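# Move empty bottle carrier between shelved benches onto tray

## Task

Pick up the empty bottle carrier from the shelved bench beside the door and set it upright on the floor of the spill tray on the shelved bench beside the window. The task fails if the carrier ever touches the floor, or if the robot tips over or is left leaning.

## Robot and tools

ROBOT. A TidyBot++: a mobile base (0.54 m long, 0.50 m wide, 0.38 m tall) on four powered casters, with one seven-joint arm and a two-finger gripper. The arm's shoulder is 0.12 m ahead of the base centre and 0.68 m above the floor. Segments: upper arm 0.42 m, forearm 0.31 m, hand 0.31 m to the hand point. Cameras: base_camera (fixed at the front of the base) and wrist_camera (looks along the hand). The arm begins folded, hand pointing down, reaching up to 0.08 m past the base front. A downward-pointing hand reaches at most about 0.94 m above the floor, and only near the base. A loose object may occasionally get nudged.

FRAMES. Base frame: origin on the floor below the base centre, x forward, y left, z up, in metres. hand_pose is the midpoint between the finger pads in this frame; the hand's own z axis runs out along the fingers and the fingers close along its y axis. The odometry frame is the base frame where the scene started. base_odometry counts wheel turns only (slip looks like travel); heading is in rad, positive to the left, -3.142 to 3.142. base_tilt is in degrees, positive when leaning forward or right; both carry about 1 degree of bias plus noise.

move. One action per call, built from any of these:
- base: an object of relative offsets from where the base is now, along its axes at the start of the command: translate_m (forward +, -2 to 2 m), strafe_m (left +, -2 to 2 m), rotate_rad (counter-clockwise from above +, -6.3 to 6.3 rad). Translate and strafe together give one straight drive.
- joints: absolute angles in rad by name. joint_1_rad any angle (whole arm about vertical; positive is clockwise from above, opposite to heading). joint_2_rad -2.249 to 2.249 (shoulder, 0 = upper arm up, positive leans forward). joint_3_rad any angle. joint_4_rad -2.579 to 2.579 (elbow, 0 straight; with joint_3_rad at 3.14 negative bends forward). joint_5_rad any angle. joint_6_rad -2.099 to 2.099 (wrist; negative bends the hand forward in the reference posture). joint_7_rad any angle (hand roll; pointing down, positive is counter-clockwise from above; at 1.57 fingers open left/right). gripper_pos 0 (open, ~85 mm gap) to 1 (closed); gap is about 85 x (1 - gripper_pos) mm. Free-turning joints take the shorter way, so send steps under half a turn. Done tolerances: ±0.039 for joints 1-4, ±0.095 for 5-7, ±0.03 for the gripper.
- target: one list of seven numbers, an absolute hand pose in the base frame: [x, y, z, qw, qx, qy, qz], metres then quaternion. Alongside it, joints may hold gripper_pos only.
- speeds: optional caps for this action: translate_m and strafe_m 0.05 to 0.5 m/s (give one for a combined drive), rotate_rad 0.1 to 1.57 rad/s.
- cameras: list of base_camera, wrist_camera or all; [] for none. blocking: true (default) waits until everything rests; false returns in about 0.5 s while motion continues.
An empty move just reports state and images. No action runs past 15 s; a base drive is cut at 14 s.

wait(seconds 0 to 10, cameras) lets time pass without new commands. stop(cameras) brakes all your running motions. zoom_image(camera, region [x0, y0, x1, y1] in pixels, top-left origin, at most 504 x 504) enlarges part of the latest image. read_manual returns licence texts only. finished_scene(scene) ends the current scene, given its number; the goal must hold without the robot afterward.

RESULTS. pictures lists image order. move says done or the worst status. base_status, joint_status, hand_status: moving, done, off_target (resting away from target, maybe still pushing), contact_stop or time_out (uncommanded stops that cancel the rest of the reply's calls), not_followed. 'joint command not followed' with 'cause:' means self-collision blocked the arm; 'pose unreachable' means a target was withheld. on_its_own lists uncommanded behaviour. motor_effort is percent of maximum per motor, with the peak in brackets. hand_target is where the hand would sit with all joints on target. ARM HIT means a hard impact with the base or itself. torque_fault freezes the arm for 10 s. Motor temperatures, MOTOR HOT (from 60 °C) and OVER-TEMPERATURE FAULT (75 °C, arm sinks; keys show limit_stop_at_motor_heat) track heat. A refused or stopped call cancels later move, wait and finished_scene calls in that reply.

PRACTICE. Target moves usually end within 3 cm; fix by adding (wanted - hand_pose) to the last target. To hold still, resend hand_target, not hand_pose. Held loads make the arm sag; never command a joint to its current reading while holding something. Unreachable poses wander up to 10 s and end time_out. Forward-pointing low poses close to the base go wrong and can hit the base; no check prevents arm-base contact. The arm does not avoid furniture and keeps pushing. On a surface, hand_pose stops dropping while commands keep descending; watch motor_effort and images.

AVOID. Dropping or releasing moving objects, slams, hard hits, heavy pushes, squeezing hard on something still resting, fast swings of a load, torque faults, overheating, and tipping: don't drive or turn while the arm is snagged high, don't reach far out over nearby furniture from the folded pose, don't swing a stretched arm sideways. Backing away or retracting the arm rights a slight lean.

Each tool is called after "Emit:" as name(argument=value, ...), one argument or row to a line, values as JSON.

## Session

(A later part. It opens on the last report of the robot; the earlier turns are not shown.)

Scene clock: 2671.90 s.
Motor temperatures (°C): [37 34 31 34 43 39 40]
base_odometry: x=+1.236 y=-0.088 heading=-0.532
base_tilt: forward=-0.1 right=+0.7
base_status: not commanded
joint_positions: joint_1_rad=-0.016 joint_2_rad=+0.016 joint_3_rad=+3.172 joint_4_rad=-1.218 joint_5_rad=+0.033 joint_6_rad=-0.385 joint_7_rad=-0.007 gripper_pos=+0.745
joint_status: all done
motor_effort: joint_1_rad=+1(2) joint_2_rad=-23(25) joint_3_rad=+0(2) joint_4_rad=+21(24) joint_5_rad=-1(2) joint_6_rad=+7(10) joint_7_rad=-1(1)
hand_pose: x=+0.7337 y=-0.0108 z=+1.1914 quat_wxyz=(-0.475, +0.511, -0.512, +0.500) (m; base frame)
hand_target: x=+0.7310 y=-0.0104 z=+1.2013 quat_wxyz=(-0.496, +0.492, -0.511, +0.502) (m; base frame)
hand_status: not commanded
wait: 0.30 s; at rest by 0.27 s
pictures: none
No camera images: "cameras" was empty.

Emit:
move(
  joints={"joint_2_rad": 0.0, "joint_4_rad": -1.275, "joint_6_rad": -0.31},
  cameras=[],
)

Emit:
wait(
  seconds=0.3,
  cameras=["wrist_camera"],
)

Scene clock: 2680.63 s.
Motor temperatures (°C): [37 34 31 34 43 39 40]
move: done
base_odometry: x=+1.236 y=-0.088 heading=-0.532
base_tilt: forward=-0.1 right=+0.7
base_status: not commanded
joint_positions: joint_1_rad=-0.016 joint_2_rad=+0.003 joint_3_rad=+3.171 joint_4_rad=-1.246 joint_5_rad=+0.033 joint_6_rad=-0.356 joint_7_rad=-0.007 gripper_pos=+0.745
joint_status: all done
motor_effort: joint_1_rad=+0(2) joint_2_rad=-21(22) joint_3_rad=+0(2) joint_4_rad=+20(22) joint_5_rad=-1(2) joint_6_rad=+6(7) joint_7_rad=-1(1)
hand_pose: x=+0.7300 y=-0.0104 z=+1.1912 quat_wxyz=(-0.479, +0.508, -0.509, +0.503) (m; base frame)
hand_target: x=+0.7312 y=-0.0103 z=+1.1898 quat_wxyz=(-0.494, +0.494, -0.513, +0.499) (m; base frame)
hand_status: not commanded
pictures: none
No camera images: "cameras" was empty.

Scene clock: 2680.93 s.
Motor temperatures (°C): [37 34 31 34 43 39 40]
base_odometry: x=+1.236 y=-0.088 heading=-0.532
base_tilt: forward=-0.1 right=+0.7
base_status: not commanded
joint_positions: joint_1_rad=-0.016 joint_2_rad=+0.003 joint_3_rad=+3.171 joint_4_rad=-1.246 joint_5_rad=+0.033 joint_6_rad=-0.356 joint_7_rad=-0.007 gripper_pos=+0.745
joint_status: all done
motor_effort: joint_1_rad=+1(2) joint_2_rad=-21(22) joint_3_rad=+1(2) joint_4_rad=+20(22) joint_5_rad=-1(2) joint_6_rad=+6(7) joint_7_rad=-1(1)
hand_pose: x=+0.7300 y=-0.0104 z=+1.1912 quat_wxyz=(-0.479, +0.508, -0.509, +0.503) (m; base frame)
hand_target: x=+0.7312 y=-0.0103 z=+1.1898 quat_wxyz=(-0.494, +0.494, -0.513, +0.499) (m; base frame)
hand_status: not commanded
wait: 0.30 s; at rest by 0.27 s
pictures: wrist_camera

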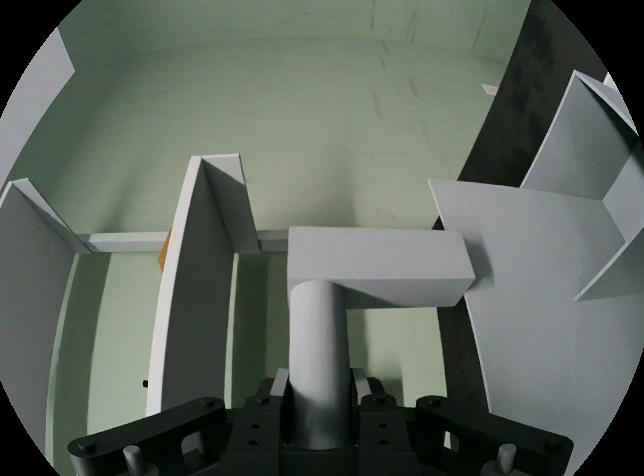

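Emit:
move(
  joints={"joint_6_rad": -0.36},
  cameras=[],
)

Emit:
wait(
  seconds=0.3,
  cameras=[],
)

Scene clock: 2690.53 s.
Motor temperatures (°C): [37 34 31 34 43 39 40]
move: done
base_odometry: x=+1.236 y=-0.088 heading=-0.532
base_tilt: forward=-0.1 right=+0.7
base_status: not commanded
joint_positions: joint_1_rad=-0.016 joint_2_rad=+0.002 joint_3_rad=+3.171 joint_4_rad=-1.246 joint_5_rad=+0.033 joint_6_rad=-0.359 joint_7_rad=-0.007 gripper_pos=+0.745
joint_status: all done
motor_effort: joint_1_rad=+0(1) joint_2_rad=-21(22) joint_3_rad=+0(1) joint_4_rad=+20(21) joint_5_rad=-1(2) joint_6_rad=+6(8) joint_7_rad=-1(1)
hand_pose: x=+0.7292 y=-0.0105 z=+1.1910 quat_wxyz=(-0.479, +0.509, -0.509, +0.503) (m; base frame)
hand_target: x=+0.7306 y=-0.0108 z=+1.1743 quat_wxyz=(-0.481, +0.506, -0.526, +0.487) (m; base frame)
hand_status: not commanded
pictures: none
No camera images: "cameras" was empty.

Scene clock: 2690.83 s.
Motor temperatures (°C): [37 34 31 34 43 39 40]
base_odometry: x=+1.236 y=-0.088 heading=-0.532
base_tilt: forward=-0.1 right=+0.7
base_status: not commanded
joint_positions: joint_1_rad=-0.016 joint_2_rad=+0.002 joint_3_rad=+3.171 joint_4_rad=-1.246 joint_5_rad=+0.033 joint_6_rad=-0.359 joint_7_rad=-0.007 gripper_pos=+0.745
joint_status: all done
motor_effort: joint_1_rad=+1(1) joint_2_rad=-20(22) joint_3_rad=+0(1) joint_4_rad=+20(21) joint_5_rad=-2(2) joint_6_rad=+5(8) joint_7_rad=-1(1)
hand_pose: x=+0.7292 y=-0.0105 z=+1.1909 quat_wxyz=(-0.479, +0.509, -0.509, +0.503) (m; base frame)
hand_target: x=+0.7306 y=-0.0108 z=+1.1743 quat_wxyz=(-0.481, +0.506, -0.526, +0.487) (m; base frame)
hand_status: not commanded
wait: 0.30 s; at rest by 0.27 s
pictures: none
No camera images: "cameras" was empty.

Emit:
move(
  joints={"joint_6_rad": -0.42},
  cameras=[],
)

Emit:
wait(
  seconds=0.3,
  cameras=["wrist_camera"],
)

Scene clock: 2698.47 s.
Motor temperatures (°C): [37 34 31 34 43 39 40]
move: done
base_odometry: x=+1.236 y=-0.088 heading=-0.532
base_tilt: forward=-0.1 right=+0.7
base_status: not commanded
joint_positions: joint_1_rad=-0.016 joint_2_rad=-0.005 joint_3_rad=+3.171 joint_4_rad=-1.245 joint_5_rad=+0.033 joint_6_rad=-0.378 joint_7_rad=-0.007 gripper_pos=+0.745
joint_status: all done
motor_effort: joint_1_rad=+1(3) joint_2_rad=-19(21) joint_3_rad=+1(3) joint_4_rad=+19(20) joint_5_rad=-2(3) joint_6_rad=+5(6) joint_7_rad=-2(3)
hand_pose: x=+0.7255 y=-0.0105 z=+1.1901 quat_wxyz=(-0.476, +0.511, -0.512, +0.500) (m; base frame)
hand_target: x=+0.7289 y=-0.0113 z=+1.1557 quat_wxyz=(-0.465, +0.519, -0.540, +0.472) (m; base frame)
hand_status: not commanded
pictures: none
No camera images: "cameras" was empty.

Scene clock: 2698.77 s.
Motor temperatures (°C): [37 34 31 34 43 39 40]
base_odometry: x=+1.236 y=-0.088 heading=-0.532
base_tilt: forward=-0.1 right=+0.6
base_status: not commanded
joint_positions: joint_1_rad=-0.016 joint_2_rad=-0.005 joint_3_rad=+3.171 joint_4_rad=-1.245 joint_5_rad=+0.033 joint_6_rad=-0.378 joint_7_rad=-0.007 gripper_pos=+0.745
joint_status: all done
motor_effort: joint_1_rad=+1(3) joint_2_rad=-19(21) joint_3_rad=+1(3) joint_4_rad=+18(20) joint_5_rad=-2(3) joint_6_rad=+5(6) joint_7_rad=-3(3)
hand_pose: x=+0.7255 y=-0.0105 z=+1.1900 quat_wxyz=(-0.476, +0.511, -0.512, +0.500) (m; base frame)
hand_target: x=+0.7289 y=-0.0113 z=+1.1557 quat_wxyz=(-0.465, +0.519, -0.540, +0.472) (m; base frame)
hand_status: not commanded
wait: 0.30 s; at rest by 0.27 s
pictures: wrist_camera

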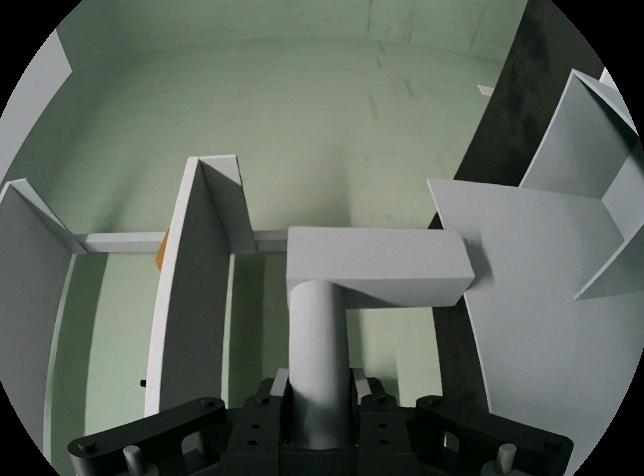

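Emit:
move(
  joints={"joint_2_rad": 0.015, "joint_6_rad": -0.43},
  cameras=[],
)

Emit:
wait(
  seconds=0.3,
  cameras=[],
)

Scene clock: 2706.53 s.
Motor temperatures (°C): [37 34 31 34 43 39 40]
move: done
base_odometry: x=+1.236 y=-0.088 heading=-0.532
base_tilt: forward=-0.1 right=+0.7
base_status: not commanded
joint_positions: joint_1_rad=-0.016 joint_2_rad=-0.004 joint_3_rad=+3.171 joint_4_rad=-1.245 joint_5_rad=+0.033 joint_6_rad=-0.378 joint_7_rad=-0.007 gripper_pos=+0.745
joint_status: all done
motor_effort: joint_1_rad=+2(2) joint_2_rad=-18(20) joint_3_rad=+1(2) joint_4_rad=+17(18) joint_5_rad=-1(3) joint_6_rad=+4(5) joint_7_rad=-2(3)
hand_pose: x=+0.7257 y=-0.0105 z=+1.1899 quat_wxyz=(-0.476, +0.511, -0.512, +0.500) (m; base frame)
hand_target: x=+0.7355 y=-0.0113 z=+1.1434 quat_wxyz=(-0.458, +0.525, -0.546, +0.465) (m; base frame)
hand_status: not commanded
pictures: none
No camera images: "cameras" was empty.

Scene clock: 2706.83 s.
Motor temperatures (°C): [37 34 31 34 43 39 40]
base_odometry: x=+1.236 y=-0.088 heading=-0.532
base_tilt: forward=-0.1 right=+0.7
base_status: not commanded
joint_positions: joint_1_rad=-0.016 joint_2_rad=-0.004 joint_3_rad=+3.171 joint_4_rad=-1.245 joint_5_rad=+0.033 joint_6_rad=-0.378 joint_7_rad=-0.007 gripper_pos=+0.745
joint_status: all done
motor_effort: joint_1_rad=+2(2) joint_2_rad=-18(20) joint_3_rad=+2(2) joint_4_rad=+18(18) joint_5_rad=-1(3) joint_6_rad=+4(5) joint_7_rad=-2(3)
hand_pose: x=+0.7257 y=-0.0105 z=+1.1899 quat_wxyz=(-0.476, +0.511, -0.512, +0.500) (m; base frame)
hand_target: x=+0.7355 y=-0.0113 z=+1.1434 quat_wxyz=(-0.458, +0.525, -0.546, +0.465) (m; base frame)
hand_status: not commanded
wait: 0.30 s; at rest by 0.27 s
pictures: none
No camera images: "cameras" was empty.

Emit:
move(
  joints={"gripper_pos": 0.7},
  cameras=[],
)

Emit:
wait(
  seconds=0.5,
  cameras=["wrist_camera"],
)

Scene clock: 2719.30 s.
Motor temperatures (°C): [37 34 31 34 43 39 40]
move: done
base_odometry: x=+1.236 y=-0.088 heading=-0.532
base_tilt: forward=-0.1 right=+0.7
base_status: not commanded
joint_positions: joint_1_rad=-0.016 joint_2_rad=-0.005 joint_3_rad=+3.171 joint_4_rad=-1.247 joint_5_rad=+0.033 joint_6_rad=-0.382 joint_7_rad=-0.011 gripper_pos=+0.700
joint_status: all done
motor_effort: joint_1_rad=+1(2) joint_2_rad=-18(22) joint_3_rad=+1(2) joint_4_rad=+17(22) joint_5_rad=+1(2) joint_6_rad=+4(7) joint_7_rad=+0(2)
hand_pose: x=+0.7258 y=-0.0106 z=+1.1873 quat_wxyz=(-0.475, +0.512, -0.515, +0.497) (m; base frame)
hand_target: x=+0.7355 y=-0.0113 z=+1.1434 quat_wxyz=(-0.458, +0.525, -0.546, +0.465) (m; base frame)
hand_status: not commanded
pictures: none
No camera images: "cameras" was empty.

Scene clock: 2719.80 s.
Motor temperatures (°C): [37 34 31 34 43 39 40]
base_odometry: x=+1.236 y=-0.088 heading=-0.532
base_tilt: forward=-0.1 right=+0.7
base_status: not commanded
joint_positions: joint_1_rad=-0.016 joint_2_rad=-0.004 joint_3_rad=+3.171 joint_4_rad=-1.247 joint_5_rad=+0.033 joint_6_rad=-0.382 joint_7_rad=-0.011 gripper_pos=+0.700
joint_status: all done
motor_effort: joint_1_rad=+0(2) joint_2_rad=-18(22) joint_3_rad=+0(2) joint_4_rad=+17(22) joint_5_rad=+1(2) joint_6_rad=+4(7) joint_7_rad=+0(2)
hand_pose: x=+0.7258 y=-0.0106 z=+1.1870 quat_wxyz=(-0.475, +0.512, -0.515, +0.497) (m; base frame)
hand_target: x=+0.7355 y=-0.0113 z=+1.1434 quat_wxyz=(-0.458, +0.525, -0.546, +0.465) (m; base frame)
hand_status: not commanded
wait: 0.50 s; at rest by 0.27 s
pictures: wrist_camera

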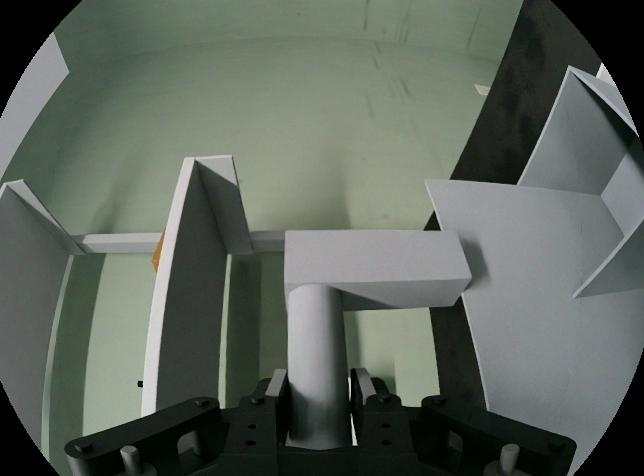

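Emit:
move(
  joints={"gripper_pos": 0.5, "joint_2_rad": -0.01, "joint_4_rad": -1.24, "joint_6_rad": -0.385},
  cameras=[],
)

Emit:
wait(
  seconds=0.5,
  cameras=["wrist_camera"],
)

Scene clock: 2727.33 s.
Motor temperatures (°C): [37 34 31 34 43 39 40]
move: done
base_odometry: x=+1.236 y=-0.088 heading=-0.532
base_tilt: forward=-0.1 right=+0.7
base_status: not commanded
joint_positions: joint_1_rad=-0.016 joint_2_rad=-0.006 joint_3_rad=+3.171 joint_4_rad=-1.236 joint_5_rad=+0.033 joint_6_rad=-0.382 joint_7_rad=-0.011 gripper_pos=+0.500
joint_status: all done
motor_effort: joint_1_rad=+0(0) joint_2_rad=-21(22) joint_3_rad=+0(1) joint_4_rad=+21(22) joint_5_rad=+0(1) joint_6_rad=+7(8) joint_7_rad=+0(0)
hand_pose: x=+0.7238 y=-0.0106 z=+1.1950 quat_wxyz=(-0.479, +0.509, -0.512, +0.501) (m; base frame)
hand_target: x=+0.7223 y=-0.0111 z=+1.1939 quat_wxyz=(-0.486, +0.501, -0.521, +0.492) (m; base frame)
hand_status: not commanded
pictures: none
No camera images: "cameras" was empty.

Scene clock: 2727.83 s.
Motor temperatures (°C): [37 34 31 34 43 39 40]
base_odometry: x=+1.236 y=-0.088 heading=-0.532
base_tilt: forward=-0.1 right=+0.7
base_status: not commanded
joint_positions: joint_1_rad=-0.016 joint_2_rad=-0.006 joint_3_rad=+3.171 joint_4_rad=-1.236 joint_5_rad=+0.033 joint_6_rad=-0.382 joint_7_rad=-0.011 gripper_pos=+0.500
joint_status: all done
motor_effort: joint_1_rad=+0(0) joint_2_rad=-21(22) joint_3_rad=+0(1) joint_4_rad=+21(22) joint_5_rad=+0(1) joint_6_rad=+7(8) joint_7_rad=+0(0)
hand_pose: x=+0.7238 y=-0.0106 z=+1.1950 quat_wxyz=(-0.479, +0.509, -0.512, +0.501) (m; base frame)
hand_target: x=+0.7223 y=-0.0111 z=+1.1939 quat_wxyz=(-0.486, +0.501, -0.521, +0.492) (m; base frame)
hand_status: not commanded
wait: 0.50 s; at rest by 0.27 s
pictures: wrist_camera

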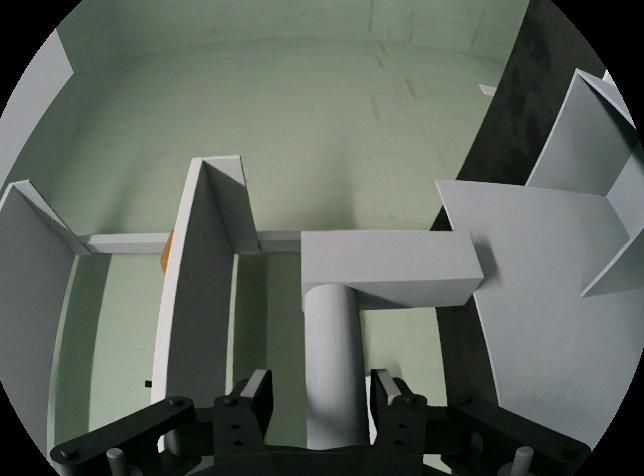

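Emit:
move(
  joints={"gripper_pos": 0.1},
  cameras=[],
)

Emit:
move(
  base={"translate_m": -0.1},
  speeds={"translate_m": 0.1},
  cameras=["wrist_camera"],
)

Scene clock: 2737.63 s.
Motor temperatures (°C): [37 34 31 34 43 39 40]
move: done
base_odometry: x=+1.236 y=-0.088 heading=-0.532
base_tilt: forward=-0.1 right=+0.7
base_status: not commanded
joint_positions: joint_1_rad=-0.016 joint_2_rad=-0.006 joint_3_rad=+3.171 joint_4_rad=-1.236 joint_5_rad=+0.033 joint_6_rad=-0.382 joint_7_rad=-0.011 gripper_pos=+0.100
joint_status: all done
motor_effort: joint_1_rad=+0(0) joint_2_rad=-21(21) joint_3_rad=+0(0) joint_4_rad=+21(22) joint_5_rad=+1(1) joint_6_rad=+7(8) joint_7_rad=+0(1)
hand_pose: x=+0.7238 y=-0.0106 z=+1.1950 quat_wxyz=(-0.479, +0.509, -0.512, +0.501) (m; base frame)
hand_target: x=+0.7223 y=-0.0111 z=+1.1939 quat_wxyz=(-0.486, +0.501, -0.521, +0.492) (m; base frame)
hand_status: not commanded
pictures: none
No camera images: "cameras" was empty.

Scene clock: 2739.20 s.
Motor temperatures (°C): [37 34 31 34 43 39 40]
move: done
base_odometry: x=+1.149 y=-0.038 heading=-0.532
base_tilt: forward=-0.1 right=+0.7
base_status: done
joint_positions: joint_1_rad=-0.016 joint_2_rad=-0.015 joint_3_rad=+3.171 joint_4_rad=-1.236 joint_5_rad=+0.033 joint_6_rad=-0.382 joint_7_rad=-0.011 gripper_pos=+0.100
joint_status: not commanded
motor_effort: joint_1_rad=+0(1) joint_2_rad=-20(28) joint_3_rad=+0(2) joint_4_rad=+21(23) joint_5_rad=-1(1) joint_6_rad=+7(8) joint_7_rad=+0(1)
hand_pose: x=+0.7195 y=-0.0107 z=+1.2002 quat_wxyz=(-0.481, +0.506, -0.510, +0.503) (m; base frame)
hand_target: x=+0.7223 y=-0.0111 z=+1.1939 quat_wxyz=(-0.486, +0.501, -0.521, +0.492) (m; base frame)
hand_status: not commanded
pictures: wrist_camera

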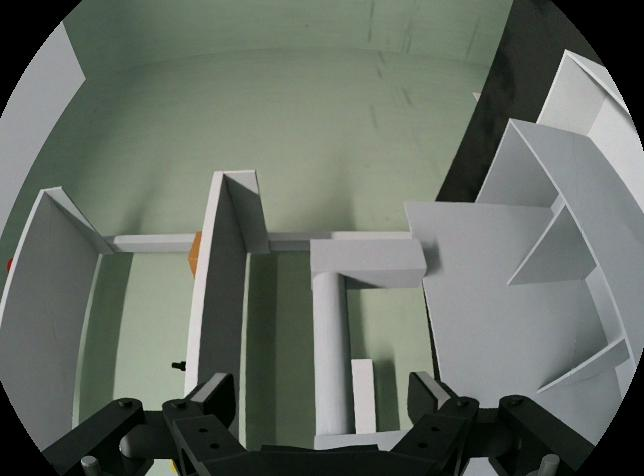

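Emit:
move(
  base={"translate_m": -0.3},
  speeds={"translate_m": 0.3},
  cameras=[],
)

Emit:
move(
  joints={"joint_2_rad": -0.06, "joint_4_rad": -0.97, "joint_6_rad": -1.1, "joint_7_rad": 1.527},
  cameras=["wrist_camera"],
)

Scene clock: 2745.80 s.
Motor temperatures (°C): [37 34 31 34 43 39 40]
move: done
base_odometry: x=+0.891 y=+0.114 heading=-0.532
base_tilt: forward=-0.1 right=+0.7
base_status: done
joint_positions: joint_1_rad=-0.016 joint_2_rad=-0.020 joint_3_rad=+3.171 joint_4_rad=-1.236 joint_5_rad=+0.033 joint_6_rad=-0.382 joint_7_rad=-0.011 gripper_pos=+0.100
joint_status: not commanded
motor_effort: joint_1_rad=+0(1) joint_2_rad=-20(25) joint_3_rad=+0(1) joint_4_rad=+21(22) joint_5_rad=+1(1) joint_6_rad=+7(8) joint_7_rad=+0(1)
hand_pose: x=+0.7169 y=-0.0107 z=+1.2033 quat_wxyz=(-0.482, +0.505, -0.508, +0.504) (m; base frame)
hand_target: x=+0.7223 y=-0.0111 z=+1.1939 quat_wxyz=(-0.486, +0.501, -0.521, +0.492) (m; base frame)
hand_status: not commanded
pictures: none
No camera images: "cameras" was empty.

Scene clock: 2747.97 s.
Motor temperatures (°C): [37 34 31 34 43 39 40]
move: done
base_odometry: x=+0.891 y=+0.114 heading=-0.532
base_tilt: forward=-0.1 right=+0.7
base_status: not commanded
joint_positions: joint_1_rad=-0.016 joint_2_rad=-0.054 joint_3_rad=+3.171 joint_4_rad=-0.971 joint_5_rad=+0.033 joint_6_rad=-1.041 joint_7_rad=+1.479 gripper_pos=+0.100
joint_status: all done
motor_effort: joint_1_rad=+0(1) joint_2_rad=-16(22) joint_3_rad=+0(0) joint_4_rad=+18(22) joint_5_rad=-1(1) joint_6_rad=+6(8) joint_7_rad=+0(1)
hand_pose: x=+0.6343 y=-0.0151 z=+1.1753 quat_wxyz=(-0.006, +0.829, -0.045, +0.558) (m; base frame)
hand_target: x=+0.6238 y=-0.0156 z=+1.1625 quat_wxyz=(+0.007, +0.844, -0.026, +0.536) (m; base frame)
hand_status: not commanded
pictures: wrist_camera

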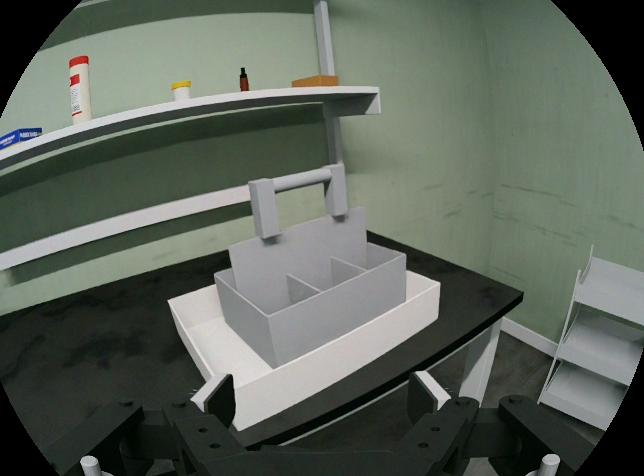

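Emit:
zoom_image(
  camera="wrist_camera",
  region=[150, 150, 470, 450],
)

Scaled by 1.575.

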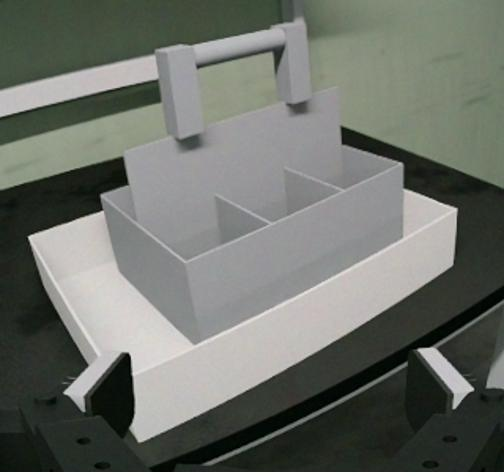

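Emit:
finished_scene(
  scene=1,
)

The scene is finished: the task was done.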